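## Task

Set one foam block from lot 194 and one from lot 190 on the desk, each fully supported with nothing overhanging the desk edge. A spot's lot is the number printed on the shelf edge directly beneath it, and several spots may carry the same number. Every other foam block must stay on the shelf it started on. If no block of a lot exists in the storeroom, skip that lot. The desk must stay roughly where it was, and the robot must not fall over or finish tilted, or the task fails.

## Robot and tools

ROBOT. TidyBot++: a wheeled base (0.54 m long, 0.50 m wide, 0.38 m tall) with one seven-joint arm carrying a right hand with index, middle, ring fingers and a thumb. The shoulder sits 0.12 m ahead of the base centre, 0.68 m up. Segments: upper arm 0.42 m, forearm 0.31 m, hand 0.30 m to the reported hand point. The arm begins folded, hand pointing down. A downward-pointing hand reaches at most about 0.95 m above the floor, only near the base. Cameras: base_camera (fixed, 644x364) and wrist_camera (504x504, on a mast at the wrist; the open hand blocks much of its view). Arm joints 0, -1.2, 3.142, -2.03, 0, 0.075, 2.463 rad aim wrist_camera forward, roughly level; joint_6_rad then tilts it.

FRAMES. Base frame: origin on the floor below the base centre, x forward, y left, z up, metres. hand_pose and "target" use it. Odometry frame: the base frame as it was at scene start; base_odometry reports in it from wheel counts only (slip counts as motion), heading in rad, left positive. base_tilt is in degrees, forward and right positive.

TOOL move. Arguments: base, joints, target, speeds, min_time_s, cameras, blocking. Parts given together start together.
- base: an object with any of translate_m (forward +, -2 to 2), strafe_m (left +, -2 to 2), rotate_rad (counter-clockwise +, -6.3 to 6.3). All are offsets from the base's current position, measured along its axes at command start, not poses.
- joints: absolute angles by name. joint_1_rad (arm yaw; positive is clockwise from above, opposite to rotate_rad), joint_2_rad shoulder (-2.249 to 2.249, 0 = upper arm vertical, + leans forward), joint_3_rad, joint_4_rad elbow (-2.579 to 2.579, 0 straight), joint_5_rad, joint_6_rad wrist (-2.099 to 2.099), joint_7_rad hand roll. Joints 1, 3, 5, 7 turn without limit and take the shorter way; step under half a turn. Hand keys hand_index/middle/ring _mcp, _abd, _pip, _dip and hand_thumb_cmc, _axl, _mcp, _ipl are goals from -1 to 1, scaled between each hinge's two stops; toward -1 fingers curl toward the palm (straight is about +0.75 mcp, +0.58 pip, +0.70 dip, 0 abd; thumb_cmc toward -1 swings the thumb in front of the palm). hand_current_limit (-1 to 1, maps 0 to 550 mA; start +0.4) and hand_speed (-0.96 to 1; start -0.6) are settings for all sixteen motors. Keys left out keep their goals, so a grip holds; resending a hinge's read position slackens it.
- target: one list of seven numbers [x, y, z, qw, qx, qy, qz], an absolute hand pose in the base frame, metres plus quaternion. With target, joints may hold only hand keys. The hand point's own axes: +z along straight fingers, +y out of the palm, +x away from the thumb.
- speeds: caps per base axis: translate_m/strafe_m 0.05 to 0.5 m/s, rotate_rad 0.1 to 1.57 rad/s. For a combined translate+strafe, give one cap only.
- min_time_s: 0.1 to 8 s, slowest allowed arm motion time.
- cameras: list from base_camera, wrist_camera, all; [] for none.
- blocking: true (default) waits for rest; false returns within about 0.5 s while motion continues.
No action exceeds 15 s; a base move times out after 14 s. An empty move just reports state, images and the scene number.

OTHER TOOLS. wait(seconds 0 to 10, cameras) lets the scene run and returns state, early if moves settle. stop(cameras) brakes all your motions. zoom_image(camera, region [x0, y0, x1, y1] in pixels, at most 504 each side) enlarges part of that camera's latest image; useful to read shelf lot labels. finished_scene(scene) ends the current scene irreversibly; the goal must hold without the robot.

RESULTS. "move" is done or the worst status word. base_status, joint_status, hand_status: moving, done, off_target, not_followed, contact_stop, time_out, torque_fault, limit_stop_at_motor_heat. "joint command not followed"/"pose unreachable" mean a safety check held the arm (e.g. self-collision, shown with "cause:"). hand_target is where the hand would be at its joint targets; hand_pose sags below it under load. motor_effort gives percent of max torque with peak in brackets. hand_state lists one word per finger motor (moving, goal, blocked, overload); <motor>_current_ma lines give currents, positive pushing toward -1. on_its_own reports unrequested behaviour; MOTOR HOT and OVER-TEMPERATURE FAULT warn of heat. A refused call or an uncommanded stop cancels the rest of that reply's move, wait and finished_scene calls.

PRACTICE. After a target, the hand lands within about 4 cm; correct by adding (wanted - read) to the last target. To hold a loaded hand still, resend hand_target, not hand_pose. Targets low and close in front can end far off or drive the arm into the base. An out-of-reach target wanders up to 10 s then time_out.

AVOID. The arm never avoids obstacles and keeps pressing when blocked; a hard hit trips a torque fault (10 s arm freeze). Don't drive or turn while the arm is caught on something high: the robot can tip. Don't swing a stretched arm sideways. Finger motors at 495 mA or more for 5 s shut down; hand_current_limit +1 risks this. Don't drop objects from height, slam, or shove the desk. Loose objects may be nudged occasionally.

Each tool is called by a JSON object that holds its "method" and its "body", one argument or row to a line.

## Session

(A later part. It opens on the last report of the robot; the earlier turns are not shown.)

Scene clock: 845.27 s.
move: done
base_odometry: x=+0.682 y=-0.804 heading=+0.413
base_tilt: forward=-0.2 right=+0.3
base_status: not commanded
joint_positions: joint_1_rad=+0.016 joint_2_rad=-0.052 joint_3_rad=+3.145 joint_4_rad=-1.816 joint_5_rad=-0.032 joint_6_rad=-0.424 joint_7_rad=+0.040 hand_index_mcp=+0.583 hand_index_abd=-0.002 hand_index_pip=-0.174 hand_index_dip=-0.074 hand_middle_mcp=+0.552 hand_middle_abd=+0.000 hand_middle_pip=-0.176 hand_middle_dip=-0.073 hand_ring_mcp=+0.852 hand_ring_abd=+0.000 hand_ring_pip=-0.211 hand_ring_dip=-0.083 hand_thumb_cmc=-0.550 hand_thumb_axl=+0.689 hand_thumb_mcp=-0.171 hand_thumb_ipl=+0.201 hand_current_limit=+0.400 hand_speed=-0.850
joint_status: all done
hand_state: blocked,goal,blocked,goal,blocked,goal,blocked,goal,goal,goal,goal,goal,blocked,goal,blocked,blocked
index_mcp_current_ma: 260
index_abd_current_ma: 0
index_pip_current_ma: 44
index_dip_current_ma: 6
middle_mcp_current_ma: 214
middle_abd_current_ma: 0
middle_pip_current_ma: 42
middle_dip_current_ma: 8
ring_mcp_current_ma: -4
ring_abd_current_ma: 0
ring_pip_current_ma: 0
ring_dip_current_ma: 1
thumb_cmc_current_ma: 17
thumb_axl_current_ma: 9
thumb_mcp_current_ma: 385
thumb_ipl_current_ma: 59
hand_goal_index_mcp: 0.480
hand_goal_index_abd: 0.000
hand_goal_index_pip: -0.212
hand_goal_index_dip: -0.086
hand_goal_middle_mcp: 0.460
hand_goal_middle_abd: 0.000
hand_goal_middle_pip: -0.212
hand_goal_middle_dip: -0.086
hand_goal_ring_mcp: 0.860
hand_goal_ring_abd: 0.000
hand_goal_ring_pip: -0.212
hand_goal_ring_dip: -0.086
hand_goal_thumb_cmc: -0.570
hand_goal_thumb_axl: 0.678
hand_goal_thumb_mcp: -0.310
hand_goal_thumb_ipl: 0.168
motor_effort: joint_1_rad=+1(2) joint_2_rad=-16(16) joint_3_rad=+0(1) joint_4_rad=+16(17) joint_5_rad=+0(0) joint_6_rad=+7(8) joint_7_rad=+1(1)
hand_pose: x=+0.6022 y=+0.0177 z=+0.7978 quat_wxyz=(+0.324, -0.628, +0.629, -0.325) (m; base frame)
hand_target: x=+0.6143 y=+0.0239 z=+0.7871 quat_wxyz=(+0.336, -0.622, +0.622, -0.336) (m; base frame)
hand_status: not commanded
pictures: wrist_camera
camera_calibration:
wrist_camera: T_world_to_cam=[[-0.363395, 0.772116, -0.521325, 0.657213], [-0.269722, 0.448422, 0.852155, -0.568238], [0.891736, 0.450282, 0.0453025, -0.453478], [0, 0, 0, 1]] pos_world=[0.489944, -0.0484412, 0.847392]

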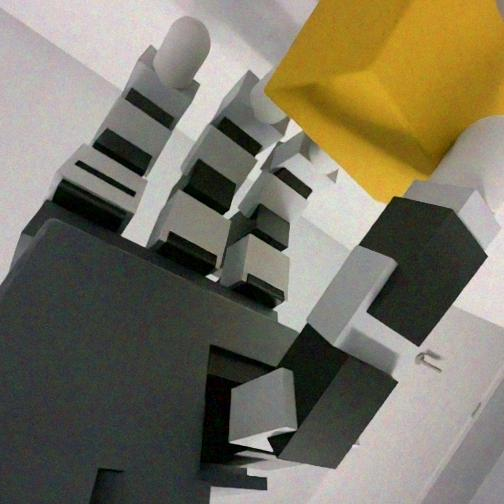

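{"method": "move", "body": {
  "joints": {"joint_2_rad": -0.03, "joint_4_rad": -1.905, "joint_6_rad": -0.275},
  "min_time_s": 1.5
}}

{"method": "move", "body": {
  "joints": {"joint_2_rad": -0.027, "joint_4_rad": -1.925, "joint_6_rad": -0.255},
  "min_time_s": 1
}}

{"method": "move", "body": {
  "joints": {"joint_2_rad": -0.024, "joint_4_rad": -1.94, "joint_6_rad": -0.24},
  "min_time_s": 1
}}

{"method": "move", "body": {
  "joints": {"joint_2_rad": -0.021, "joint_4_rad": -1.955, "joint_6_rad": -0.225},
  "min_time_s": 1
}}

Scene clock: 856.90 s.
move: done
base_odometry: x=+0.682 y=-0.804 heading=+0.413
base_tilt: forward=-0.2 right=+0.3
base_status: not commanded
joint_positions: joint_1_rad=+0.016 joint_2_rad=-0.048 joint_3_rad=+3.145 joint_4_rad=-1.861 joint_5_rad=-0.032 joint_6_rad=-0.374 joint_7_rad=+0.040 hand_index_mcp=+0.583 hand_index_abd=-0.002 hand_index_pip=-0.174 hand_index_dip=-0.074 hand_middle_mcp=+0.552 hand_middle_abd=+0.000 hand_middle_pip=-0.176 hand_middle_dip=-0.073 hand_ring_mcp=+0.852 hand_ring_abd=+0.000 hand_ring_pip=-0.211 hand_ring_dip=-0.083 hand_thumb_cmc=-0.550 hand_thumb_axl=+0.689 hand_thumb_mcp=-0.171 hand_thumb_ipl=+0.201 hand_current_limit=+0.400 hand_speed=-0.850
joint_status: all done
hand_state: blocked,goal,blocked,goal,blocked,goal,blocked,goal,goal,goal,goal,goal,blocked,goal,blocked,blocked
index_mcp_current_ma: 260
index_abd_current_ma: 0
index_pip_current_ma: 44
index_dip_current_ma: 6
middle_mcp_current_ma: 214
middle_abd_current_ma: 0
middle_pip_current_ma: 42
middle_dip_current_ma: 8
ring_mcp_current_ma: -4
ring_abd_current_ma: 0
ring_pip_current_ma: 0
ring_dip_current_ma: 1
thumb_cmc_current_ma: 17
thumb_axl_current_ma: 9
thumb_mcp_current_ma: 385
thumb_ipl_current_ma: 59
hand_goal_index_mcp: 0.480
hand_goal_index_abd: 0.000
hand_goal_index_pip: -0.212
hand_goal_index_dip: -0.086
hand_goal_middle_mcp: 0.460
hand_goal_middle_abd: 0.000
hand_goal_middle_pip: -0.212
hand_goal_middle_dip: -0.086
hand_goal_ring_mcp: 0.860
hand_goal_ring_abd: 0.000
hand_goal_ring_pip: -0.212
hand_goal_ring_dip: -0.086
hand_goal_thumb_cmc: -0.570
hand_goal_thumb_axl: 0.678
hand_goal_thumb_mcp: -0.310
hand_goal_thumb_ipl: 0.168
motor_effort: joint_1_rad=+1(1) joint_2_rad=-16(17) joint_3_rad=+1(1) joint_4_rad=+16(17) joint_5_rad=+0(0) joint_6_rad=+7(8) joint_7_rad=+0(1)
hand_pose: x=+0.6011 y=+0.0173 z=+0.7831 quat_wxyz=(+0.324, -0.627, +0.629, -0.326) (m; base frame)
hand_target: x=+0.6121 y=+0.0239 z=+0.7721 quat_wxyz=(+0.336, -0.622, +0.622, -0.336) (m; base frame)
hand_status: not commanded
pictures: none

Scene clock: 858.20 s.
move: done
base_odometry: x=+0.682 y=-0.804 heading=+0.413
base_tilt: forward=-0.2 right=+0.3
base_status: not commanded
joint_positions: joint_1_rad=+0.016 joint_2_rad=-0.045 joint_3_rad=+3.145 joint_4_rad=-1.881 joint_5_rad=-0.032 joint_6_rad=-0.354 joint_7_rad=+0.040 hand_index_mcp=+0.583 hand_index_abd=-0.002 hand_index_pip=-0.174 hand_index_dip=-0.074 hand_middle_mcp=+0.552 hand_middle_abd=+0.000 hand_middle_pip=-0.176 hand_middle_dip=-0.073 hand_ring_mcp=+0.852 hand_ring_abd=+0.000 hand_ring_pip=-0.211 hand_ring_dip=-0.083 hand_thumb_cmc=-0.550 hand_thumb_axl=+0.689 hand_thumb_mcp=-0.171 hand_thumb_ipl=+0.201 hand_current_limit=+0.400 hand_speed=-0.850
joint_status: all done
hand_state: blocked,goal,blocked,goal,blocked,goal,blocked,goal,goal,goal,goal,goal,blocked,goal,blocked,blocked
index_mcp_current_ma: 260
index_abd_current_ma: 0
index_pip_current_ma: 44
index_dip_current_ma: 6
middle_mcp_current_ma: 214
middle_abd_current_ma: 0
middle_pip_current_ma: 42
middle_dip_current_ma: 8
ring_mcp_current_ma: -4
ring_abd_current_ma: 0
ring_pip_current_ma: 0
ring_dip_current_ma: 1
thumb_cmc_current_ma: 17
thumb_axl_current_ma: 9
thumb_mcp_current_ma: 385
thumb_ipl_current_ma: 59
hand_goal_index_mcp: 0.480
hand_goal_index_abd: 0.000
hand_goal_index_pip: -0.212
hand_goal_index_dip: -0.086
hand_goal_middle_mcp: 0.460
hand_goal_middle_abd: 0.000
hand_goal_middle_pip: -0.212
hand_goal_middle_dip: -0.086
hand_goal_ring_mcp: 0.860
hand_goal_ring_abd: 0.000
hand_goal_ring_pip: -0.212
hand_goal_ring_dip: -0.086
hand_goal_thumb_cmc: -0.570
hand_goal_thumb_axl: 0.678
hand_goal_thumb_mcp: -0.310
hand_goal_thumb_ipl: 0.168
motor_effort: joint_1_rad=+1(1) joint_2_rad=-15(17) joint_3_rad=+0(1) joint_4_rad=+15(17) joint_5_rad=+0(0) joint_6_rad=+7(8) joint_7_rad=+1(1)
hand_pose: x=+0.5999 y=+0.0172 z=+0.7757 quat_wxyz=(+0.323, -0.627, +0.630, -0.325) (m; base frame)
hand_target: x=+0.6104 y=+0.0239 z=+0.7646 quat_wxyz=(+0.335, -0.622, +0.623, -0.336) (m; base frame)
hand_status: not commanded
pictures: none

Scene clock: 859.50 s.
move: done
base_odometry: x=+0.682 y=-0.804 heading=+0.413
base_tilt: forward=-0.2 right=+0.3
base_status: not commanded
joint_positions: joint_1_rad=+0.016 joint_2_rad=-0.042 joint_3_rad=+3.145 joint_4_rad=-1.894 joint_5_rad=-0.032 joint_6_rad=-0.338 joint_7_rad=+0.040 hand_index_mcp=+0.583 hand_index_abd=-0.002 hand_index_pip=-0.174 hand_index_dip=-0.074 hand_middle_mcp=+0.552 hand_middle_abd=+0.000 hand_middle_pip=-0.176 hand_middle_dip=-0.073 hand_ring_mcp=+0.852 hand_ring_abd=+0.000 hand_ring_pip=-0.211 hand_ring_dip=-0.083 hand_thumb_cmc=-0.550 hand_thumb_axl=+0.689 hand_thumb_mcp=-0.171 hand_thumb_ipl=+0.202 hand_current_limit=+0.400 hand_speed=-0.850
joint_status: all done
hand_state: blocked,goal,blocked,goal,blocked,goal,blocked,goal,goal,goal,goal,goal,blocked,goal,blocked,blocked
index_mcp_current_ma: 260
index_abd_current_ma: 0
index_pip_current_ma: 44
index_dip_current_ma: 6
middle_mcp_current_ma: 214
middle_abd_current_ma: 0
middle_pip_current_ma: 42
middle_dip_current_ma: 8
ring_mcp_current_ma: -4
ring_abd_current_ma: 0
ring_pip_current_ma: 0
ring_dip_current_ma: 1
thumb_cmc_current_ma: 17
thumb_axl_current_ma: 9
thumb_mcp_current_ma: 385
thumb_ipl_current_ma: 60
hand_goal_index_mcp: 0.480
hand_goal_index_abd: 0.000
hand_goal_index_pip: -0.212
hand_goal_index_dip: -0.086
hand_goal_middle_mcp: 0.460
hand_goal_middle_abd: 0.000
hand_goal_middle_pip: -0.212
hand_goal_middle_dip: -0.086
hand_goal_ring_mcp: 0.860
hand_goal_ring_abd: 0.000
hand_goal_ring_pip: -0.212
hand_goal_ring_dip: -0.086
hand_goal_thumb_cmc: -0.570
hand_goal_thumb_axl: 0.678
hand_goal_thumb_mcp: -0.310
hand_goal_thumb_ipl: 0.168
motor_effort: joint_1_rad=+0(2) joint_2_rad=-15(16) joint_3_rad=+0(1) joint_4_rad=+15(16) joint_5_rad=+0(0) joint_6_rad=+7(8) joint_7_rad=+1(1)
hand_pose: x=+0.5995 y=+0.0170 z=+0.7708 quat_wxyz=(+0.323, -0.627, +0.630, -0.325) (m; base frame)
hand_target: x=+0.6091 y=+0.0239 z=+0.7587 quat_wxyz=(+0.334, -0.623, +0.623, -0.335) (m; base frame)
hand_status: not commanded
pictures: none

Scene clock: 860.77 s.
move: done
base_odometry: x=+0.682 y=-0.804 heading=+0.413
base_tilt: forward=-0.2 right=+0.3
base_status: not commanded
joint_positions: joint_1_rad=+0.016 joint_2_rad=-0.042 joint_3_rad=+3.145 joint_4_rad=-1.903 joint_5_rad=-0.032 joint_6_rad=-0.319 joint_7_rad=+0.040 hand_index_mcp=+0.580 hand_index_abd=-0.002 hand_index_pip=-0.174 hand_index_dip=-0.074 hand_middle_mcp=+0.547 hand_middle_abd=+0.000 hand_middle_pip=-0.176 hand_middle_dip=-0.073 hand_ring_mcp=+0.852 hand_ring_abd=+0.000 hand_ring_pip=-0.211 hand_ring_dip=-0.083 hand_thumb_cmc=-0.549 hand_thumb_axl=+0.690 hand_thumb_mcp=-0.171 hand_thumb_ipl=+0.205 hand_current_limit=+0.400 hand_speed=-0.850
joint_status: all done
hand_state: blocked,goal,blocked,goal,blocked,goal,blocked,goal,goal,goal,goal,goal,blocked,goal,blocked,blocked
index_mcp_current_ma: 245
index_abd_current_ma: 0
index_pip_current_ma: 44
index_dip_current_ma: 6
middle_mcp_current_ma: 196
middle_abd_current_ma: 0
middle_pip_current_ma: 42
middle_dip_current_ma: 8
ring_mcp_current_ma: -4
ring_abd_current_ma: 0
ring_pip_current_ma: 0
ring_dip_current_ma: 1
thumb_cmc_current_ma: 18
thumb_axl_current_ma: 10
thumb_mcp_current_ma: 385
thumb_ipl_current_ma: 72
hand_goal_index_mcp: 0.480
hand_goal_index_abd: 0.000
hand_goal_index_pip: -0.212
hand_goal_index_dip: -0.086
hand_goal_middle_mcp: 0.460
hand_goal_middle_abd: 0.000
hand_goal_middle_pip: -0.212
hand_goal_middle_dip: -0.086
hand_goal_ring_mcp: 0.860
hand_goal_ring_abd: 0.000
hand_goal_ring_pip: -0.212
hand_goal_ring_dip: -0.086
hand_goal_thumb_cmc: -0.570
hand_goal_thumb_axl: 0.678
hand_goal_thumb_mcp: -0.310
hand_goal_thumb_ipl: 0.168
motor_effort: joint_1_rad=+1(2) joint_2_rad=-14(16) joint_3_rad=+1(1) joint_4_rad=+14(16) joint_5_rad=+0(0) joint_6_rad=+6(8) joint_7_rad=+1(1)
hand_pose: x=+0.6014 y=+0.0169 z=+0.7703 quat_wxyz=(+0.326, -0.625, +0.628, -0.329) (m; base frame)
hand_target: x=+0.6077 y=+0.0239 z=+0.7528 quat_wxyz=(+0.334, -0.623, +0.624, -0.334) (m; base frame)
hand_status: not commanded
pictures: none

{"method": "move", "body": {
  "joints": {"joint_2_rad": -0.018, "joint_4_rad": -1.965, "joint_6_rad": -0.215},
  "min_time_s": 1
}}

{"method": "move", "body": {
  "joints": {"hand_thumb_mcp": -0.22, "hand_index_mcp": 0.54, "hand_middle_mcp": 0.51}
}}

{"method": "move", "body": {
  "joints": {"hand_thumb_mcp": -0.04, "hand_index_mcp": 0.72, "hand_middle_mcp": 0.72}
}}

{"method": "move", "body": {
  "joints": {"hand_thumb_mcp": 0.0, "hand_index_mcp": 0.86, "hand_middle_mcp": 0.86}
}}

{"method": "move", "body": {
  "joints": {"joint_2_rad": -0.08, "joint_4_rad": -1.59, "joint_6_rad": -0.68},
  "min_time_s": 3
}}

{"method": "move", "body": {
  "base": {"translate_m": -0.3},
  "speeds": {"translate_m": 0.2},
  "cameras": ["wrist_camera", "base_camera"]
}}

Scene clock: 871.23 s.
move: done
base_odometry: x=+0.682 y=-0.804 heading=+0.413
base_tilt: forward=-0.2 right=+0.3
base_status: not commanded
joint_positions: joint_1_rad=+0.016 joint_2_rad=-0.042 joint_3_rad=+3.145 joint_4_rad=-1.909 joint_5_rad=-0.032 joint_6_rad=-0.305 joint_7_rad=+0.039 hand_index_mcp=+0.575 hand_index_abd=-0.002 hand_index_pip=-0.174 hand_index_dip=-0.075 hand_middle_mcp=+0.542 hand_middle_abd=+0.000 hand_middle_pip=-0.176 hand_middle_dip=-0.073 hand_ring_mcp=+0.852 hand_ring_abd=+0.000 hand_ring_pip=-0.211 hand_ring_dip=-0.083 hand_thumb_cmc=-0.548 hand_thumb_axl=+0.690 hand_thumb_mcp=-0.171 hand_thumb_ipl=+0.210 hand_current_limit=+0.400 hand_speed=-0.850
joint_status: all done
hand_state: blocked,goal,blocked,goal,blocked,goal,blocked,goal,goal,goal,goal,goal,blocked,goal,blocked,blocked
index_mcp_current_ma: 225
index_abd_current_ma: 0
index_pip_current_ma: 44
index_dip_current_ma: 6
middle_mcp_current_ma: 178
middle_abd_current_ma: 0
middle_pip_current_ma: 42
middle_dip_current_ma: 8
ring_mcp_current_ma: -4
ring_abd_current_ma: 0
ring_pip_current_ma: 0
ring_dip_current_ma: 1
thumb_cmc_current_ma: 19
thumb_axl_current_ma: 10
thumb_mcp_current_ma: 385
thumb_ipl_current_ma: 88
hand_goal_index_mcp: 0.480
hand_goal_index_abd: 0.000
hand_goal_index_pip: -0.212
hand_goal_index_dip: -0.086
hand_goal_middle_mcp: 0.460
hand_goal_middle_abd: 0.000
hand_goal_middle_pip: -0.212
hand_goal_middle_dip: -0.086
hand_goal_ring_mcp: 0.860
hand_goal_ring_abd: 0.000
hand_goal_ring_pip: -0.212
hand_goal_ring_dip: -0.086
hand_goal_thumb_cmc: -0.570
hand_goal_thumb_axl: 0.678
hand_goal_thumb_mcp: -0.310
hand_goal_thumb_ipl: 0.168
motor_effort: joint_1_rad=+1(2) joint_2_rad=-13(14) joint_3_rad=+1(1) joint_4_rad=+13(15) joint_5_rad=+0(1) joint_6_rad=+6(8) joint_7_rad=+1(1)
hand_pose: x=+0.6025 y=+0.0168 z=+0.7698 quat_wxyz=(+0.328, -0.624, +0.628, -0.331) (m; base frame)
hand_target: x=+0.6067 y=+0.0239 z=+0.7484 quat_wxyz=(+0.333, -0.624, +0.624, -0.333) (m; base frame)
hand_status: not commanded
pictures: none

Scene clock: 871.83 s.
move: off_target
base_odometry: x=+0.682 y=-0.804 heading=+0.413
base_tilt: forward=-0.2 right=+0.3
base_status: not commanded
joint_positions: joint_1_rad=+0.016 joint_2_rad=-0.042 joint_3_rad=+3.145 joint_4_rad=-1.911 joint_5_rad=-0.032 joint_6_rad=-0.302 joint_7_rad=+0.038 hand_index_mcp=+0.575 hand_index_abd=-0.002 hand_index_pip=-0.177 hand_index_dip=-0.082 hand_middle_mcp=+0.543 hand_middle_abd=+0.000 hand_middle_pip=-0.179 hand_middle_dip=-0.079 hand_ring_mcp=+0.852 hand_ring_abd=+0.000 hand_ring_pip=-0.211 hand_ring_dip=-0.083 hand_thumb_cmc=-0.548 hand_thumb_axl=+0.690 hand_thumb_mcp=-0.158 hand_thumb_ipl=+0.210 hand_current_limit=+0.400 hand_speed=-0.850
joint_status: hand_index_mcp off_target (ended at +0.575, target +0.540); hand_middle_mcp off_target (ended at +0.543, target +0.510); hand_thumb_mcp off_target (ended at -0.158, target -0.220)
hand_state: blocked,goal,blocked,goal,blocked,goal,blocked,goal,goal,goal,goal,goal,blocked,goal,blocked,blocked
index_mcp_current_ma: 45
index_abd_current_ma: 0
index_pip_current_ma: 41
index_dip_current_ma: 1
middle_mcp_current_ma: 39
middle_abd_current_ma: 0
middle_pip_current_ma: 37
middle_dip_current_ma: 3
ring_mcp_current_ma: -4
ring_abd_current_ma: 0
ring_pip_current_ma: 0
ring_dip_current_ma: 1
thumb_cmc_current_ma: 19
thumb_axl_current_ma: 10
thumb_mcp_current_ma: 154
thumb_ipl_current_ma: 88
hand_goal_index_mcp: 0.540
hand_goal_index_abd: 0.000
hand_goal_index_pip: -0.212
hand_goal_index_dip: -0.086
hand_goal_middle_mcp: 0.510
hand_goal_middle_abd: 0.000
hand_goal_middle_pip: -0.212
hand_goal_middle_dip: -0.086
hand_goal_ring_mcp: 0.860
hand_goal_ring_abd: 0.000
hand_goal_ring_pip: -0.212
hand_goal_ring_dip: -0.086
hand_goal_thumb_cmc: -0.570
hand_goal_thumb_axl: 0.678
hand_goal_thumb_mcp: -0.220
hand_goal_thumb_ipl: 0.168
motor_effort: joint_1_rad=+1(2) joint_2_rad=-13(14) joint_3_rad=+1(1) joint_4_rad=+14(14) joint_5_rad=+0(1) joint_6_rad=+6(6) joint_7_rad=+1(1)
hand_pose: x=+0.6027 y=+0.0168 z=+0.7692 quat_wxyz=(+0.328, -0.623, +0.628, -0.331) (m; base frame)
hand_target: x=+0.6067 y=+0.0239 z=+0.7484 quat_wxyz=(+0.333, -0.624, +0.624, -0.333) (m; base frame)
hand_status: not commanded
pictures: none

Scene clock: 872.70 s.
move: done
base_odometry: x=+0.682 y=-0.804 heading=+0.413
base_tilt: forward=-0.2 right=+0.3
base_status: not commanded
joint_positions: joint_1_rad=+0.016 joint_2_rad=-0.032 joint_3_rad=+3.145 joint_4_rad=-1.923 joint_5_rad=-0.032 joint_6_rad=-0.302 joint_7_rad=+0.038 hand_index_mcp=+0.703 hand_index_abd=-0.002 hand_index_pip=-0.209 hand_index_dip=-0.083 hand_middle_mcp=+0.703 hand_middle_abd=+0.000 hand_middle_pip=-0.208 hand_middle_dip=-0.083 hand_ring_mcp=+0.852 hand_ring_abd=+0.000 hand_ring_pip=-0.211 hand_ring_dip=-0.083 hand_thumb_cmc=-0.568 hand_thumb_axl=+0.680 hand_thumb_mcp=-0.044 hand_thumb_ipl=+0.170 hand_current_limit=+0.400 hand_speed=-0.850
joint_status: all done
hand_state: goal,goal,goal,goal,goal,goal,goal,goal,goal,goal,goal,goal,goal,goal,goal,goal
index_mcp_current_ma: -14
index_abd_current_ma: 0
index_pip_current_ma: 1
index_dip_current_ma: 1
middle_mcp_current_ma: -13
middle_abd_current_ma: 0
middle_pip_current_ma: 1
middle_dip_current_ma: 1
ring_mcp_current_ma: -4
ring_abd_current_ma: 0
ring_pip_current_ma: 0
ring_dip_current_ma: 1
thumb_cmc_current_ma: 0
thumb_axl_current_ma: 1
thumb_mcp_current_ma: -2
thumb_ipl_current_ma: 0
hand_goal_index_mcp: 0.720
hand_goal_index_abd: 0.000
hand_goal_index_pip: -0.212
hand_goal_index_dip: -0.086
hand_goal_middle_mcp: 0.720
hand_goal_middle_abd: 0.000
hand_goal_middle_pip: -0.212
hand_goal_middle_dip: -0.086
hand_goal_ring_mcp: 0.860
hand_goal_ring_abd: 0.000
hand_goal_ring_pip: -0.212
hand_goal_ring_dip: -0.086
hand_goal_thumb_cmc: -0.570
hand_goal_thumb_axl: 0.678
hand_goal_thumb_mcp: -0.040
hand_goal_thumb_ipl: 0.168
motor_effort: joint_1_rad=+1(2) joint_2_rad=-16(17) joint_3_rad=+1(1) joint_4_rad=+15(16) joint_5_rad=+0(0) joint_6_rad=+7(7) joint_7_rad=+0(1)
hand_pose: x=+0.5995 y=+0.0169 z=+0.7587 quat_wxyz=(+0.322, -0.627, +0.631, -0.324) (m; base frame)
hand_target: x=+0.6067 y=+0.0239 z=+0.7484 quat_wxyz=(+0.333, -0.624, +0.624, -0.333) (m; base frame)
hand_status: not commanded
pictures: none

Scene clock: 873.43 s.
move: done
base_odometry: x=+0.682 y=-0.804 heading=+0.413
base_tilt: forward=-0.2 right=+0.3
base_status: not commanded
joint_positions: joint_1_rad=+0.016 joint_2_rad=-0.032 joint_3_rad=+3.145 joint_4_rad=-1.923 joint_5_rad=-0.032 joint_6_rad=-0.302 joint_7_rad=+0.038 hand_index_mcp=+0.841 hand_index_abd=-0.002 hand_index_pip=-0.209 hand_index_dip=-0.083 hand_middle_mcp=+0.841 hand_middle_abd=+0.000 hand_middle_pip=-0.209 hand_middle_dip=-0.083 hand_ring_mcp=+0.852 hand_ring_abd=+0.000 hand_ring_pip=-0.211 hand_ring_dip=-0.083 hand_thumb_cmc=-0.568 hand_thumb_axl=+0.680 hand_thumb_mcp=-0.005 hand_thumb_ipl=+0.170 hand_current_limit=+0.400 hand_speed=-0.850
joint_status: all done
hand_state: goal,goal,goal,goal,goal,goal,goal,goal,goal,goal,goal,goal,goal,goal,goal,goal
index_mcp_current_ma: -16
index_abd_current_ma: 0
index_pip_current_ma: 1
index_dip_current_ma: 1
middle_mcp_current_ma: -16
middle_abd_current_ma: 0
middle_pip_current_ma: 1
middle_dip_current_ma: 1
ring_mcp_current_ma: -4
ring_abd_current_ma: 0
ring_pip_current_ma: 0
ring_dip_current_ma: 1
thumb_cmc_current_ma: 0
thumb_axl_current_ma: 1
thumb_mcp_current_ma: -2
thumb_ipl_current_ma: 0
hand_goal_index_mcp: 0.860
hand_goal_index_abd: 0.000
hand_goal_index_pip: -0.212
hand_goal_index_dip: -0.086
hand_goal_middle_mcp: 0.860
hand_goal_middle_abd: 0.000
hand_goal_middle_pip: -0.212
hand_goal_middle_dip: -0.086
hand_goal_ring_mcp: 0.860
hand_goal_ring_abd: 0.000
hand_goal_ring_pip: -0.212
hand_goal_ring_dip: -0.086
hand_goal_thumb_cmc: -0.570
hand_goal_thumb_axl: 0.678
hand_goal_thumb_mcp: 0.000
hand_goal_thumb_ipl: 0.168
motor_effort: joint_1_rad=+1(1) joint_2_rad=-16(16) joint_3_rad=+0(1) joint_4_rad=+15(16) joint_5_rad=+0(0) joint_6_rad=+7(7) joint_7_rad=+0(1)
hand_pose: x=+0.5995 y=+0.0169 z=+0.7587 quat_wxyz=(+0.322, -0.627, +0.631, -0.324) (m; base frame)
hand_target: x=+0.6067 y=+0.0239 z=+0.7484 quat_wxyz=(+0.333, -0.624, +0.624, -0.333) (m; base frame)
hand_status: not commanded
pictures: none

Scene clock: 876.73 s.
move: done
base_odometry: x=+0.682 y=-0.804 heading=+0.413
base_tilt: forward=-0.2 right=+0.3
base_status: not commanded
joint_positions: joint_1_rad=+0.016 joint_2_rad=-0.060 joint_3_rad=+3.145 joint_4_rad=-1.621 joint_5_rad=-0.032 joint_6_rad=-0.592 joint_7_rad=+0.038 hand_index_mcp=+0.841 hand_index_abd=-0.002 hand_index_pip=-0.209 hand_index_dip=-0.083 hand_middle_mcp=+0.841 hand_middle_abd=+0.000 hand_middle_pip=-0.209 hand_middle_dip=-0.083 hand_ring_mcp=+0.852 hand_ring_abd=+0.000 hand_ring_pip=-0.211 hand_ring_dip=-0.083 hand_thumb_cmc=-0.568 hand_thumb_axl=+0.680 hand_thumb_mcp=-0.004 hand_thumb_ipl=+0.170 hand_current_limit=+0.400 hand_speed=-0.850
joint_status: all done
hand_state: goal,goal,goal,goal,goal,goal,goal,goal,goal,goal,goal,goal,goal,goal,goal,goal
index_mcp_current_ma: -16
index_abd_current_ma: 0
index_pip_current_ma: 1
index_dip_current_ma: 1
middle_mcp_current_ma: -16
middle_abd_current_ma: 0
middle_pip_current_ma: 1
middle_dip_current_ma: 1
ring_mcp_current_ma: -4
ring_abd_current_ma: 0
ring_pip_current_ma: 0
ring_dip_current_ma: 1
thumb_cmc_current_ma: 0
thumb_axl_current_ma: 1
thumb_mcp_current_ma: -2
thumb_ipl_current_ma: 0
hand_goal_index_mcp: 0.860
hand_goal_index_abd: 0.000
hand_goal_index_pip: -0.212
hand_goal_index_dip: -0.086
hand_goal_middle_mcp: 0.860
hand_goal_middle_abd: 0.000
hand_goal_middle_pip: -0.212
hand_goal_middle_dip: -0.086
hand_goal_ring_mcp: 0.860
hand_goal_ring_abd: 0.000
hand_goal_ring_pip: -0.212
hand_goal_ring_dip: -0.086
hand_goal_thumb_cmc: -0.570
hand_goal_thumb_axl: 0.678
hand_goal_thumb_mcp: 0.000
hand_goal_thumb_ipl: 0.168
motor_effort: joint_1_rad=+0(2) joint_2_rad=-16(17) joint_3_rad=+0(1) joint_4_rad=+16(17) joint_5_rad=+0(0) joint_6_rad=+7(8) joint_7_rad=+1(1)
hand_pose: x=+0.6133 y=+0.0188 z=+0.8687 quat_wxyz=(+0.336, -0.623, +0.622, -0.336) (m; base frame)
hand_target: x=+0.5953 y=+0.0239 z=+0.8762 quat_wxyz=(+0.324, -0.628, +0.629, -0.324) (m; base frame)
hand_status: not commanded
pictures: none

Scene clock: 878.93 s.
move: done
base_odometry: x=+0.407 y=-0.924 heading=+0.413
base_tilt: forward=-0.2 right=+0.3
base_status: done
joint_positions: joint_1_rad=+0.014 joint_2_rad=-0.074 joint_3_rad=+3.145 joint_4_rad=-1.620 joint_5_rad=-0.031 joint_6_rad=-0.596 joint_7_rad=+0.038 hand_index_mcp=+0.841 hand_index_abd=-0.002 hand_index_pip=-0.210 hand_index_dip=-0.083 hand_middle_mcp=+0.841 hand_middle_abd=+0.000 hand_middle_pip=-0.210 hand_middle_dip=-0.083 hand_ring_mcp=+0.852 hand_ring_abd=+0.000 hand_ring_pip=-0.211 hand_ring_dip=-0.083 hand_thumb_cmc=-0.569 hand_thumb_axl=+0.680 hand_thumb_mcp=-0.004 hand_thumb_ipl=+0.170 hand_current_limit=+0.400 hand_speed=-0.850
joint_status: not commanded
hand_state: goal,goal,goal,goal,goal,goal,goal,goal,goal,goal,goal,goal,goal,goal,goal,goal
index_mcp_current_ma: -16
index_abd_current_ma: 0
index_pip_current_ma: 0
index_dip_current_ma: 1
middle_mcp_current_ma: -15
middle_abd_current_ma: 0
middle_pip_current_ma: 1
middle_dip_current_ma: 1
ring_mcp_current_ma: -4
ring_abd_current_ma: 0
ring_pip_current_ma: 0
ring_dip_current_ma: 1
thumb_cmc_current_ma: 0
thumb_axl_current_ma: 1
thumb_mcp_current_ma: -1
thumb_ipl_current_ma: 0
hand_goal_index_mcp: 0.860
hand_goal_index_abd: 0.000
hand_goal_index_pip: -0.212
hand_goal_index_dip: -0.086
hand_goal_middle_mcp: 0.860
hand_goal_middle_abd: 0.000
hand_goal_middle_pip: -0.212
hand_goal_middle_dip: -0.086
hand_goal_ring_mcp: 0.860
hand_goal_ring_abd: 0.000
hand_goal_ring_pip: -0.212
hand_goal_ring_dip: -0.086
hand_goal_thumb_cmc: -0.570
hand_goal_thumb_axl: 0.678
hand_goal_thumb_mcp: 0.000
hand_goal_thumb_ipl: 0.168
motor_effort: joint_1_rad=+0(2) joint_2_rad=-15(20) joint_3_rad=+0(2) joint_4_rad=+15(17) joint_5_rad=+0(1) joint_6_rad=+7(8) joint_7_rad=+1(1)
hand_pose: x=+0.6097 y=+0.0195 z=+0.8749 quat_wxyz=(+0.339, -0.622, +0.619, -0.339) (m; base frame)
hand_target: x=+0.5953 y=+0.0239 z=+0.8762 quat_wxyz=(+0.324, -0.628, +0.629, -0.324) (m; base frame)
hand_status: not commanded
pictures: base_camera, wrist_camera
camera_calibration:
wrist_camera: T_world_to_cam=[[-0.343421, 0.770252, -0.537377, 0.700656], [-0.311744, 0.446247, 0.838856, -0.595406], [0.885933, 0.455605, 0.0868704, -0.497454], [0, 0, 0, 1]] pos_world=[0.495717, -0.0473406, 0.919191]

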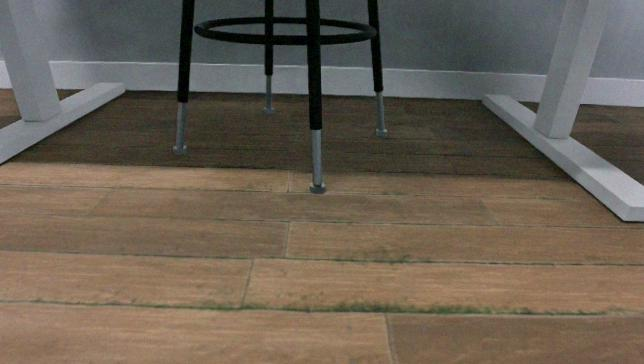

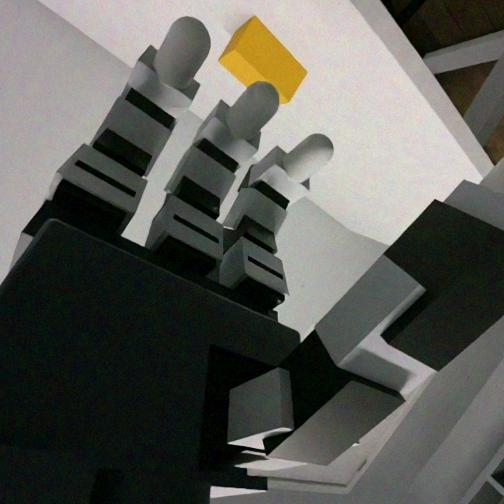

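{"method": "move", "body": {
  "joints": {"joint_1_rad": 0, "joint_2_rad": -1.2, "joint_3_rad": 3.142, "joint_4_rad": -2.03, "joint_5_rad": 0, "joint_6_rad": -0.55, "joint_7_rad": 2.463},
  "min_time_s": 3
}}

{"method": "move", "body": {
  "base": {"rotate_rad": 1.574}
}}

{"method": "move", "body": {
  "base": {"translate_m": 1.2}
}}

{"method": "move", "body": {
  "base": {"strafe_m": -0.3},
  "cameras": ["wrist_camera", "base_camera"]
}}

{"method": "zoom_image", "body": {
  "camera": "wrist_camera",
  "region": [240, 60, 440, 260]
}}

Scene clock: 901.43 s.
move: done
base_odometry: x=+0.407 y=-0.924 heading=+0.413
base_tilt: forward=-0.2 right=+0.3
base_status: not commanded
joint_positions: joint_1_rad=+0.014 joint_2_rad=-1.191 joint_3_rad=+3.145 joint_4_rad=-1.988 joint_5_rad=-0.031 joint_6_rad=-0.596 joint_7_rad=+2.420 hand_index_mcp=+0.864 hand_index_abd=+0.000 hand_index_pip=-0.210 hand_index_dip=-0.084 hand_middle_mcp=+0.864 hand_middle_abd=+0.000 hand_middle_pip=-0.210 hand_middle_dip=-0.083 hand_ring_mcp=+0.864 hand_ring_abd=+0.000 hand_ring_pip=-0.211 hand_ring_dip=-0.083 hand_thumb_cmc=-0.564 hand_thumb_axl=+0.680 hand_thumb_mcp=-0.002 hand_thumb_ipl=+0.170 hand_current_limit=+0.400 hand_speed=-0.850
joint_status: all done
hand_state: goal,goal,goal,goal,goal,goal,goal,goal,goal,goal,goal,goal,goal,goal,goal,goal
index_mcp_current_ma: 1
index_abd_current_ma: 0
index_pip_current_ma: 0
index_dip_current_ma: 0
middle_mcp_current_ma: 1
middle_abd_current_ma: 0
middle_pip_current_ma: 0
middle_dip_current_ma: 1
ring_mcp_current_ma: 1
ring_abd_current_ma: 0
ring_pip_current_ma: 0
ring_dip_current_ma: 1
thumb_cmc_current_ma: 2
thumb_axl_current_ma: 1
thumb_mcp_current_ma: -1
thumb_ipl_current_ma: 0
hand_goal_index_mcp: 0.860
hand_goal_index_abd: 0.000
hand_goal_index_pip: -0.212
hand_goal_index_dip: -0.086
hand_goal_middle_mcp: 0.860
hand_goal_middle_abd: 0.000
hand_goal_middle_pip: -0.212
hand_goal_middle_dip: -0.086
hand_goal_ring_mcp: 0.860
hand_goal_ring_abd: 0.000
hand_goal_ring_pip: -0.212
hand_goal_ring_dip: -0.086
hand_goal_thumb_cmc: -0.570
hand_goal_thumb_axl: 0.678
hand_goal_thumb_mcp: 0.000
hand_goal_thumb_ipl: 0.168
motor_effort: joint_1_rad=+0(3) joint_2_rad=+14(17) joint_3_rad=+1(2) joint_4_rad=+13(17) joint_5_rad=+0(1) joint_6_rad=+9(10) joint_7_rad=+0(2)
hand_pose: x=+0.2416 y=-0.0713 z=+1.1572 quat_wxyz=(-0.306, -0.588, -0.257, -0.703) (m; base frame)
hand_target: x=+0.2449 y=-0.0699 z=+1.1546 quat_wxyz=(-0.333, -0.574, -0.274, -0.696) (m; base frame)
hand_status: not commanded
pictures: none

Scene clock: 903.73 s.
move: done
base_odometry: x=+0.407 y=-0.924 heading=+1.986
base_tilt: forward=-0.2 right=+0.3
base_status: done
joint_positions: joint_1_rad=+0.013 joint_2_rad=-1.191 joint_3_rad=+3.145 joint_4_rad=-1.989 joint_5_rad=-0.031 joint_6_rad=-0.596 joint_7_rad=+2.422 hand_index_mcp=+0.865 hand_index_abd=+0.000 hand_index_pip=-0.210 hand_index_dip=-0.084 hand_middle_mcp=+0.865 hand_middle_abd=+0.000 hand_middle_pip=-0.210 hand_middle_dip=-0.083 hand_ring_mcp=+0.865 hand_ring_abd=+0.000 hand_ring_pip=-0.211 hand_ring_dip=-0.083 hand_thumb_cmc=-0.564 hand_thumb_axl=+0.680 hand_thumb_mcp=-0.002 hand_thumb_ipl=+0.170 hand_current_limit=+0.400 hand_speed=-0.850
joint_status: not commanded
hand_state: goal,goal,goal,goal,goal,goal,goal,goal,goal,goal,goal,goal,goal,goal,goal,goal
index_mcp_current_ma: 2
index_abd_current_ma: 0
index_pip_current_ma: 0
index_dip_current_ma: 0
middle_mcp_current_ma: 2
middle_abd_current_ma: 0
middle_pip_current_ma: 0
middle_dip_current_ma: 1
ring_mcp_current_ma: 2
ring_abd_current_ma: 0
ring_pip_current_ma: 0
ring_dip_current_ma: 1
thumb_cmc_current_ma: 2
thumb_axl_current_ma: 1
thumb_mcp_current_ma: -1
thumb_ipl_current_ma: 0
hand_goal_index_mcp: 0.860
hand_goal_index_abd: 0.000
hand_goal_index_pip: -0.212
hand_goal_index_dip: -0.086
hand_goal_middle_mcp: 0.860
hand_goal_middle_abd: 0.000
hand_goal_middle_pip: -0.212
hand_goal_middle_dip: -0.086
hand_goal_ring_mcp: 0.860
hand_goal_ring_abd: 0.000
hand_goal_ring_pip: -0.212
hand_goal_ring_dip: -0.086
hand_goal_thumb_cmc: -0.570
hand_goal_thumb_axl: 0.678
hand_goal_thumb_mcp: 0.000
hand_goal_thumb_ipl: 0.168
motor_effort: joint_1_rad=+1(2) joint_2_rad=+15(15) joint_3_rad=+1(2) joint_4_rad=+13(14) joint_5_rad=+0(1) joint_6_rad=+9(9) joint_7_rad=+1(1)
hand_pose: x=+0.2420 y=-0.0710 z=+1.1567 quat_wxyz=(-0.306, -0.588, -0.258, -0.703) (m; base frame)
hand_target: x=+0.2449 y=-0.0699 z=+1.1546 quat_wxyz=(-0.333, -0.574, -0.274, -0.696) (m; base frame)
hand_status: not commanded
pictures: none

Scene clock: 907.23 s.
move: done
base_odometry: x=-0.077 y=+0.174 heading=+1.987
base_tilt: forward=-0.2 right=+0.3
base_status: done
joint_positions: joint_1_rad=+0.013 joint_2_rad=-1.194 joint_3_rad=+3.145 joint_4_rad=-1.993 joint_5_rad=-0.031 joint_6_rad=-0.596 joint_7_rad=+2.422 hand_index_mcp=+0.865 hand_index_abd=+0.000 hand_index_pip=-0.210 hand_index_dip=-0.084 hand_middle_mcp=+0.865 hand_middle_abd=+0.000 hand_middle_pip=-0.210 hand_middle_dip=-0.083 hand_ring_mcp=+0.865 hand_ring_abd=+0.000 hand_ring_pip=-0.211 hand_ring_dip=-0.083 hand_thumb_cmc=-0.564 hand_thumb_axl=+0.680 hand_thumb_mcp=-0.002 hand_thumb_ipl=+0.170 hand_current_limit=+0.400 hand_speed=-0.850
joint_status: not commanded
hand_state: goal,goal,goal,goal,goal,goal,goal,goal,goal,goal,goal,goal,goal,goal,goal,goal
index_mcp_current_ma: 2
index_abd_current_ma: 0
index_pip_current_ma: 0
index_dip_current_ma: 0
middle_mcp_current_ma: 2
middle_abd_current_ma: 0
middle_pip_current_ma: 0
middle_dip_current_ma: 1
ring_mcp_current_ma: 2
ring_abd_current_ma: 0
ring_pip_current_ma: 0
ring_dip_current_ma: 1
thumb_cmc_current_ma: 2
thumb_axl_current_ma: 1
thumb_mcp_current_ma: -1
thumb_ipl_current_ma: 0
hand_goal_index_mcp: 0.860
hand_goal_index_abd: 0.000
hand_goal_index_pip: -0.212
hand_goal_index_dip: -0.086
hand_goal_middle_mcp: 0.860
hand_goal_middle_abd: 0.000
hand_goal_middle_pip: -0.212
hand_goal_middle_dip: -0.086
hand_goal_ring_mcp: 0.860
hand_goal_ring_abd: 0.000
hand_goal_ring_pip: -0.212
hand_goal_ring_dip: -0.086
hand_goal_thumb_cmc: -0.570
hand_goal_thumb_axl: 0.678
hand_goal_thumb_mcp: 0.000
hand_goal_thumb_ipl: 0.168
motor_effort: joint_1_rad=+2(2) joint_2_rad=+14(17) joint_3_rad=+1(2) joint_4_rad=+14(15) joint_5_rad=+0(1) joint_6_rad=+9(9) joint_7_rad=+0(1)
hand_pose: x=+0.2417 y=-0.0710 z=+1.1550 quat_wxyz=(-0.306, -0.588, -0.258, -0.703) (m; base frame)
hand_target: x=+0.2449 y=-0.0699 z=+1.1546 quat_wxyz=(-0.333, -0.574, -0.274, -0.696) (m; base frame)
hand_status: not commanded
pictures: none

Scene clock: 909.00 s.
move: done
base_odometry: x=+0.198 y=+0.296 heading=+1.987
base_tilt: forward=-0.2 right=+0.3
base_status: done
joint_positions: joint_1_rad=+0.007 joint_2_rad=-1.194 joint_3_rad=+3.145 joint_4_rad=-1.993 joint_5_rad=-0.031 joint_6_rad=-0.596 joint_7_rad=+2.422 hand_index_mcp=+0.866 hand_index_abd=+0.000 hand_index_pip=-0.210 hand_index_dip=-0.084 hand_middle_mcp=+0.866 hand_middle_abd=+0.000 hand_middle_pip=-0.210 hand_middle_dip=-0.083 hand_ring_mcp=+0.866 hand_ring_abd=+0.000 hand_ring_pip=-0.211 hand_ring_dip=-0.083 hand_thumb_cmc=-0.564 hand_thumb_axl=+0.680 hand_thumb_mcp=-0.002 hand_thumb_ipl=+0.170 hand_current_limit=+0.400 hand_speed=-0.850
joint_status: not commanded
hand_state: goal,goal,goal,goal,goal,goal,goal,goal,goal,goal,goal,goal,goal,goal,goal,goal
index_mcp_current_ma: 2
index_abd_current_ma: 0
index_pip_current_ma: 0
index_dip_current_ma: 0
middle_mcp_current_ma: 2
middle_abd_current_ma: 0
middle_pip_current_ma: 0
middle_dip_current_ma: 1
ring_mcp_current_ma: 2
ring_abd_current_ma: 0
ring_pip_current_ma: 0
ring_dip_current_ma: 1
thumb_cmc_current_ma: 2
thumb_axl_current_ma: 1
thumb_mcp_current_ma: -1
thumb_ipl_current_ma: 0
hand_goal_index_mcp: 0.860
hand_goal_index_abd: 0.000
hand_goal_index_pip: -0.212
hand_goal_index_dip: -0.086
hand_goal_middle_mcp: 0.860
hand_goal_middle_abd: 0.000
hand_goal_middle_pip: -0.212
hand_goal_middle_dip: -0.086
hand_goal_ring_mcp: 0.860
hand_goal_ring_abd: 0.000
hand_goal_ring_pip: -0.212
hand_goal_ring_dip: -0.086
hand_goal_thumb_cmc: -0.570
hand_goal_thumb_axl: 0.678
hand_goal_thumb_mcp: 0.000
hand_goal_thumb_ipl: 0.168
motor_effort: joint_1_rad=+0(2) joint_2_rad=+14(15) joint_3_rad=+1(3) joint_4_rad=+14(14) joint_5_rad=+0(1) joint_6_rad=+9(9) joint_7_rad=+1(1)
hand_pose: x=+0.2421 y=-0.0703 z=+1.1550 quat_wxyz=(-0.305, -0.587, -0.260, -0.703) (m; base frame)
hand_target: x=+0.2449 y=-0.0699 z=+1.1546 quat_wxyz=(-0.333, -0.574, -0.274, -0.696) (m; base frame)
hand_status: not commanded
pictures: base_camera, wrist_camera
camera_calibration:
wrist_camera: T_world_to_cam=[[0.0219042, -0.998259, -0.0547627, 0.0238618], [-0.581265, 0.0318504, -0.813091, 1.03917], [0.81342, 0.0496417, -0.579555, 0.603621], [0, 0, 0, 1]] pos_world=[0.112515, -0.0392427, 1.19608]

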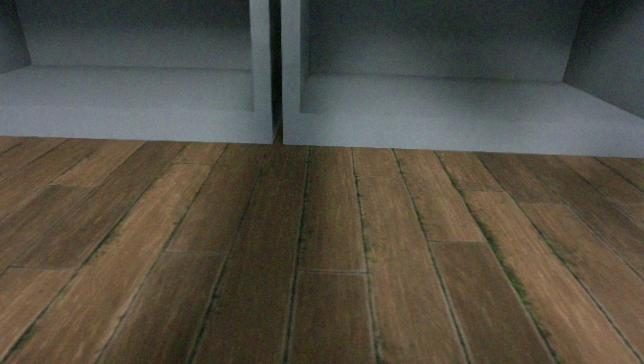

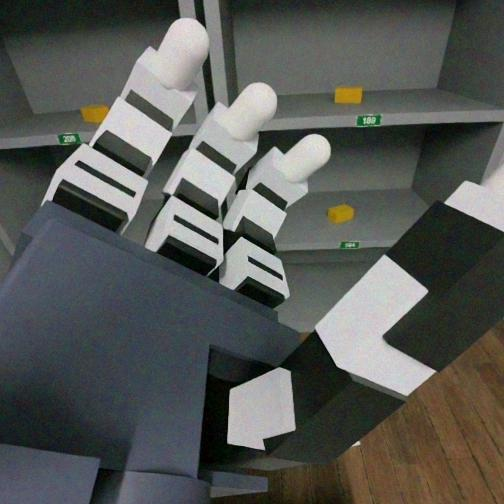

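Scaled by 2.520 from the camera's 504x504 image, which has a finer 720x720 frame.

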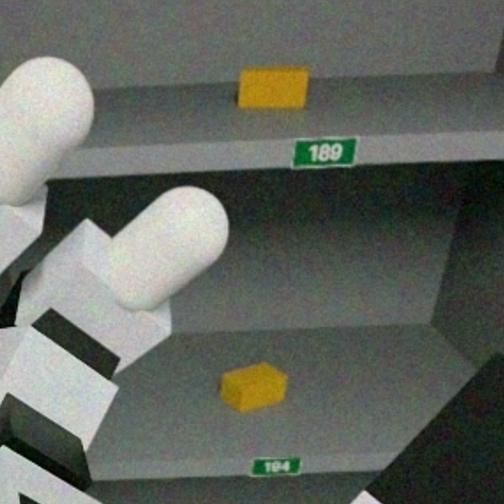

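{"method": "zoom_image", "body": {
  "camera": "wrist_camera",
  "region": [310, 190, 400, 270]
}}

Scaled by 5.600 from the camera's 504x504 image, which has a finer 720x720 frame.

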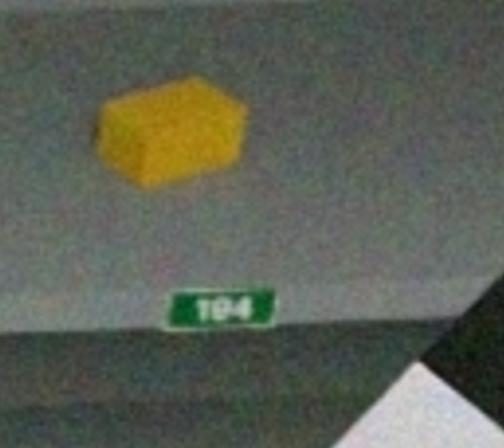

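{"method": "move", "body": {
  "base": {"translate_m": 0.22, "strafe_m": -0.33},
  "joints": {"joint_6_rad": -0.75},
  "cameras": ["all"]
}}

{"method": "zoom_image", "body": {
  "camera": "wrist_camera",
  "region": [300, 180, 500, 320]
}}

Scene clock: 981.13 s.
move: done
base_odometry: x=+0.411 y=+0.631 heading=+1.987
base_tilt: forward=-0.2 right=+0.3
base_status: done
joint_positions: joint_1_rad=+0.006 joint_2_rad=-1.196 joint_3_rad=+3.145 joint_4_rad=-2.001 joint_5_rad=-0.031 joint_6_rad=-0.728 joint_7_rad=+2.423 hand_index_mcp=+0.867 hand_index_abd=+0.000 hand_index_pip=-0.210 hand_index_dip=-0.084 hand_middle_mcp=+0.867 hand_middle_abd=+0.000 hand_middle_pip=-0.210 hand_middle_dip=-0.083 hand_ring_mcp=+0.867 hand_ring_abd=+0.000 hand_ring_pip=-0.211 hand_ring_dip=-0.083 hand_thumb_cmc=-0.564 hand_thumb_axl=+0.680 hand_thumb_mcp=-0.002 hand_thumb_ipl=+0.170 hand_current_limit=+0.400 hand_speed=-0.850
joint_status: all done
hand_state: goal,goal,goal,goal,goal,goal,goal,goal,goal,goal,goal,goal,goal,goal,goal,goal
index_mcp_current_ma: 3
index_abd_current_ma: 0
index_pip_current_ma: 0
index_dip_current_ma: 0
middle_mcp_current_ma: 3
middle_abd_current_ma: 0
middle_pip_current_ma: 0
middle_dip_current_ma: 1
ring_mcp_current_ma: 3
ring_abd_current_ma: 0
ring_pip_current_ma: 0
ring_dip_current_ma: 1
thumb_cmc_current_ma: 2
thumb_axl_current_ma: 1
thumb_mcp_current_ma: -1
thumb_ipl_current_ma: 0
hand_goal_index_mcp: 0.860
hand_goal_index_abd: 0.000
hand_goal_index_pip: -0.212
hand_goal_index_dip: -0.086
hand_goal_middle_mcp: 0.860
hand_goal_middle_abd: 0.000
hand_goal_middle_pip: -0.212
hand_goal_middle_dip: -0.086
hand_goal_ring_mcp: 0.860
hand_goal_ring_abd: 0.000
hand_goal_ring_pip: -0.212
hand_goal_ring_dip: -0.086
hand_goal_thumb_cmc: -0.570
hand_goal_thumb_axl: 0.678
hand_goal_thumb_mcp: 0.000
hand_goal_thumb_ipl: 0.168
motor_effort: joint_1_rad=+0(2) joint_2_rad=+14(17) joint_3_rad=+1(3) joint_4_rad=+13(15) joint_5_rad=+0(1) joint_6_rad=+9(10) joint_7_rad=+1(1)
hand_pose: x=+0.2544 y=-0.0690 z=+1.1127 quat_wxyz=(-0.285, -0.633, -0.283, -0.662) (m; base frame)
hand_target: x=+0.2607 y=-0.0698 z=+1.0956 quat_wxyz=(-0.304, -0.641, -0.306, -0.635) (m; base frame)
hand_status: not commanded
pictures: base_camera, wrist_camera
camera_calibration:
wrist_camera: T_world_to_cam=[[0.0191613, -0.998283, -0.0553493, 0.0239254], [-0.6873, 0.0270533, -0.72587, 0.941439], [0.726121, 0.0519502, -0.685602, 0.709347], [0, 0, 0, 1]] pos_world=[0.131521, -0.0384354, 1.17102]

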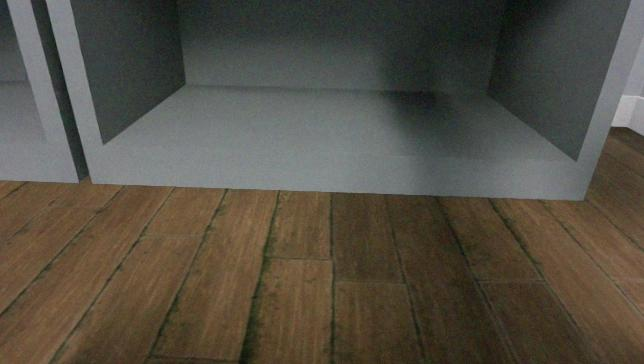

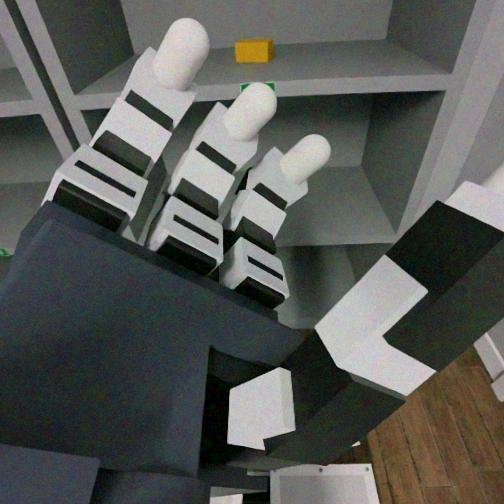

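Scaled by 2.520 from the camera's 504x504 image, which has a finer 720x720 frame.

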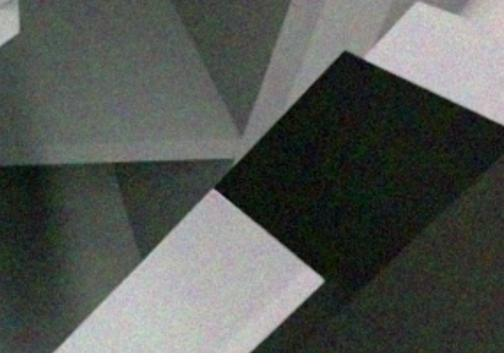

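{"method": "move", "body": {
  "joints": {"joint_1_rad": -0.45, "joint_6_rad": -0.6},
  "cameras": ["wrist_camera"]
}}

{"method": "zoom_image", "body": {
  "camera": "wrist_camera",
  "region": [300, 120, 450, 270]
}}

Scene clock: 989.03 s.
move: done
base_odometry: x=+0.411 y=+0.631 heading=+1.987
base_tilt: forward=-0.2 right=+0.3
base_status: not commanded
joint_positions: joint_1_rad=-0.432 joint_2_rad=-1.196 joint_3_rad=+3.145 joint_4_rad=-2.001 joint_5_rad=-0.031 joint_6_rad=-0.700 joint_7_rad=+2.423 hand_index_mcp=+0.867 hand_index_abd=+0.000 hand_index_pip=-0.210 hand_index_dip=-0.084 hand_middle_mcp=+0.867 hand_middle_abd=+0.000 hand_middle_pip=-0.210 hand_middle_dip=-0.083 hand_ring_mcp=+0.867 hand_ring_abd=+0.000 hand_ring_pip=-0.211 hand_ring_dip=-0.083 hand_thumb_cmc=-0.564 hand_thumb_axl=+0.680 hand_thumb_mcp=-0.002 hand_thumb_ipl=+0.170 hand_current_limit=+0.400 hand_speed=-0.850
joint_status: all done
hand_state: goal,goal,goal,goal,goal,goal,goal,goal,goal,goal,goal,goal,goal,goal,goal,goal
index_mcp_current_ma: 3
index_abd_current_ma: 0
index_pip_current_ma: 0
index_dip_current_ma: 0
middle_mcp_current_ma: 3
middle_abd_current_ma: 0
middle_pip_current_ma: 0
middle_dip_current_ma: 1
ring_mcp_current_ma: 3
ring_abd_current_ma: 0
ring_pip_current_ma: 0
ring_dip_current_ma: 1
thumb_cmc_current_ma: 2
thumb_axl_current_ma: 1
thumb_mcp_current_ma: -1
thumb_ipl_current_ma: 0
hand_goal_index_mcp: 0.860
hand_goal_index_abd: 0.000
hand_goal_index_pip: -0.212
hand_goal_index_dip: -0.086
hand_goal_middle_mcp: 0.860
hand_goal_middle_abd: 0.000
hand_goal_middle_pip: -0.212
hand_goal_middle_dip: -0.086
hand_goal_ring_mcp: 0.860
hand_goal_ring_abd: 0.000
hand_goal_ring_pip: -0.212
hand_goal_ring_dip: -0.086
hand_goal_thumb_cmc: -0.570
hand_goal_thumb_axl: 0.678
hand_goal_thumb_mcp: 0.000
hand_goal_thumb_ipl: 0.168
motor_effort: joint_1_rad=+0(3) joint_2_rad=+14(14) joint_3_rad=+1(1) joint_4_rad=+13(14) joint_5_rad=+0(0) joint_6_rad=+9(10) joint_7_rad=+0(1)
hand_pose: x=+0.2693 y=-0.0061 z=+1.1209 quat_wxyz=(-0.137, -0.549, -0.407, -0.717) (m; base frame)
hand_target: x=+0.2673 y=-0.0059 z=+1.1401 quat_wxyz=(-0.166, -0.514, -0.408, -0.737) (m; base frame)
hand_status: not commanded
pictures: wrist_camera
camera_calibration:
wrist_camera: T_world_to_cam=[[0.440761, -0.89592, -0.0552903, -0.0261559], [-0.616057, -0.25713, -0.744552, 0.955997], [0.652842, 0.362232, -0.665271, 0.699699], [0, 0, 0, 1]] pos_world=[0.143685, -0.0310714, 1.17583]

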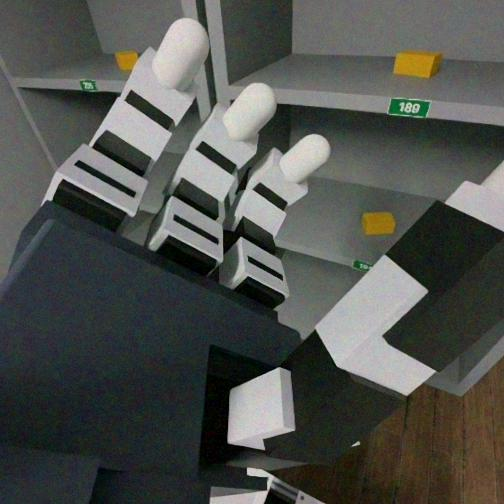

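Scaled by 3.360 from the camera's 504x504 image, which has a finer 720x720 frame.

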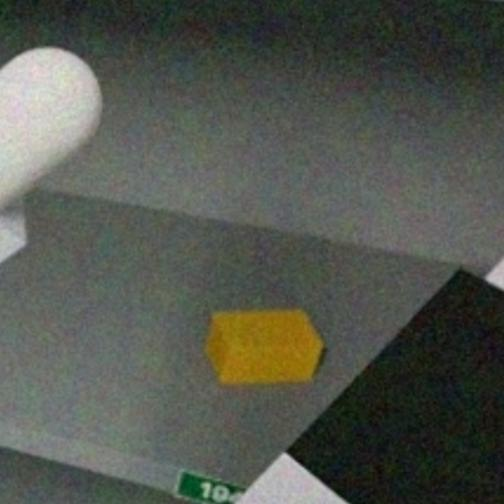

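{"method": "move", "body": {
  "joints": {"joint_1_rad": -0.4, "joint_6_rad": -0.9},
  "cameras": ["wrist_camera"]
}}

{"method": "zoom_image", "body": {
  "camera": "wrist_camera",
  "region": [310, 120, 400, 210]
}}

Scene clock: 995.57 s.
move: done
base_odometry: x=+0.411 y=+0.631 heading=+1.987
base_tilt: forward=-0.2 right=+0.3
base_status: not commanded
joint_positions: joint_1_rad=-0.409 joint_2_rad=-1.196 joint_3_rad=+3.145 joint_4_rad=-2.005 joint_5_rad=-0.031 joint_6_rad=-0.870 joint_7_rad=+2.423 hand_index_mcp=+0.867 hand_index_abd=+0.000 hand_index_pip=-0.210 hand_index_dip=-0.084 hand_middle_mcp=+0.867 hand_middle_abd=+0.000 hand_middle_pip=-0.210 hand_middle_dip=-0.083 hand_ring_mcp=+0.867 hand_ring_abd=+0.000 hand_ring_pip=-0.211 hand_ring_dip=-0.083 hand_thumb_cmc=-0.564 hand_thumb_axl=+0.680 hand_thumb_mcp=-0.002 hand_thumb_ipl=+0.170 hand_current_limit=+0.400 hand_speed=-0.850
joint_status: all done
hand_state: goal,goal,goal,goal,goal,goal,goal,goal,goal,goal,goal,goal,goal,goal,goal,goal
index_mcp_current_ma: 3
index_abd_current_ma: 0
index_pip_current_ma: 0
index_dip_current_ma: 0
middle_mcp_current_ma: 3
middle_abd_current_ma: 0
middle_pip_current_ma: 0
middle_dip_current_ma: 1
ring_mcp_current_ma: 3
ring_abd_current_ma: 0
ring_pip_current_ma: 0
ring_dip_current_ma: 1
thumb_cmc_current_ma: 2
thumb_axl_current_ma: 1
thumb_mcp_current_ma: -1
thumb_ipl_current_ma: 0
hand_goal_index_mcp: 0.860
hand_goal_index_abd: 0.000
hand_goal_index_pip: -0.212
hand_goal_index_dip: -0.086
hand_goal_middle_mcp: 0.860
hand_goal_middle_abd: 0.000
hand_goal_middle_pip: -0.212
hand_goal_middle_dip: -0.086
hand_goal_ring_mcp: 0.860
hand_goal_ring_abd: 0.000
hand_goal_ring_pip: -0.212
hand_goal_ring_dip: -0.086
hand_goal_thumb_cmc: -0.570
hand_goal_thumb_axl: 0.678
hand_goal_thumb_mcp: 0.000
hand_goal_thumb_ipl: 0.168
motor_effort: joint_1_rad=+1(2) joint_2_rad=+14(15) joint_3_rad=+1(1) joint_4_rad=+13(15) joint_5_rad=+0(0) joint_6_rad=+9(11) joint_7_rad=+0(1)
hand_pose: x=+0.2763 y=-0.0048 z=+1.0672 quat_wxyz=(-0.131, -0.602, -0.438, -0.655) (m; base frame)
hand_target: x=+0.2804 y=-0.0076 z=+1.0499 quat_wxyz=(-0.158, -0.608, -0.458, -0.629) (m; base frame)
hand_status: not commanded
pictures: wrist_camera
camera_calibration:
wrist_camera: T_world_to_cam=[[0.415579, -0.907841, -0.055855, -0.0235114], [-0.728738, -0.295587, -0.617714, 0.816203], [0.544275, 0.297412, -0.784417, 0.815807], [0, 0, 0, 1]] pos_world=[0.160545, -0.0227169, 1.1428]

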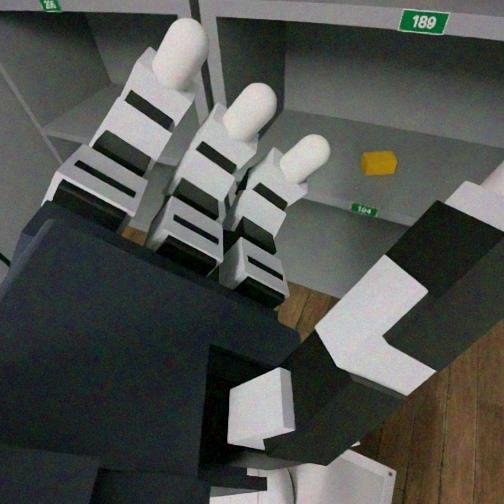

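Scaled by 5.600 from the camera's 504x504 image, which has a finer 720x720 frame.

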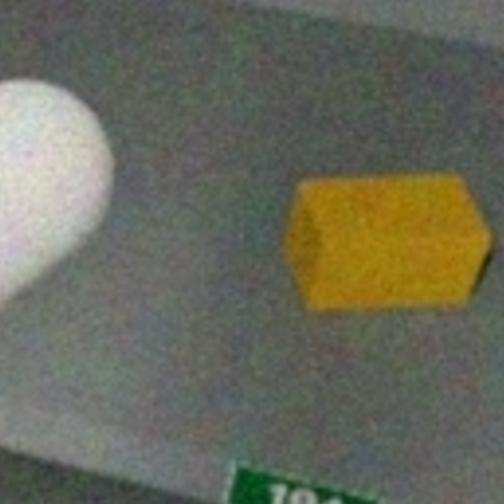

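{"method": "zoom_image", "body": {
  "camera": "wrist_camera",
  "region": [345, 195, 385, 225]
}}

Scaled by 12.600 from the camera's 504x504 image, which has a finer 720x720 frame.

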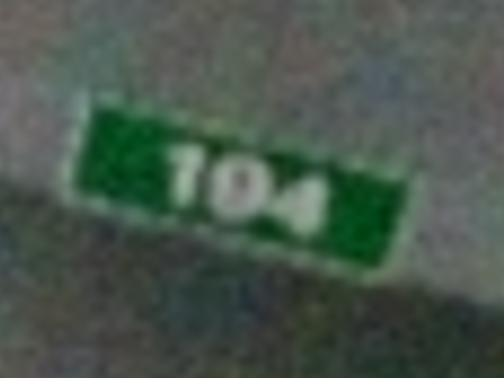

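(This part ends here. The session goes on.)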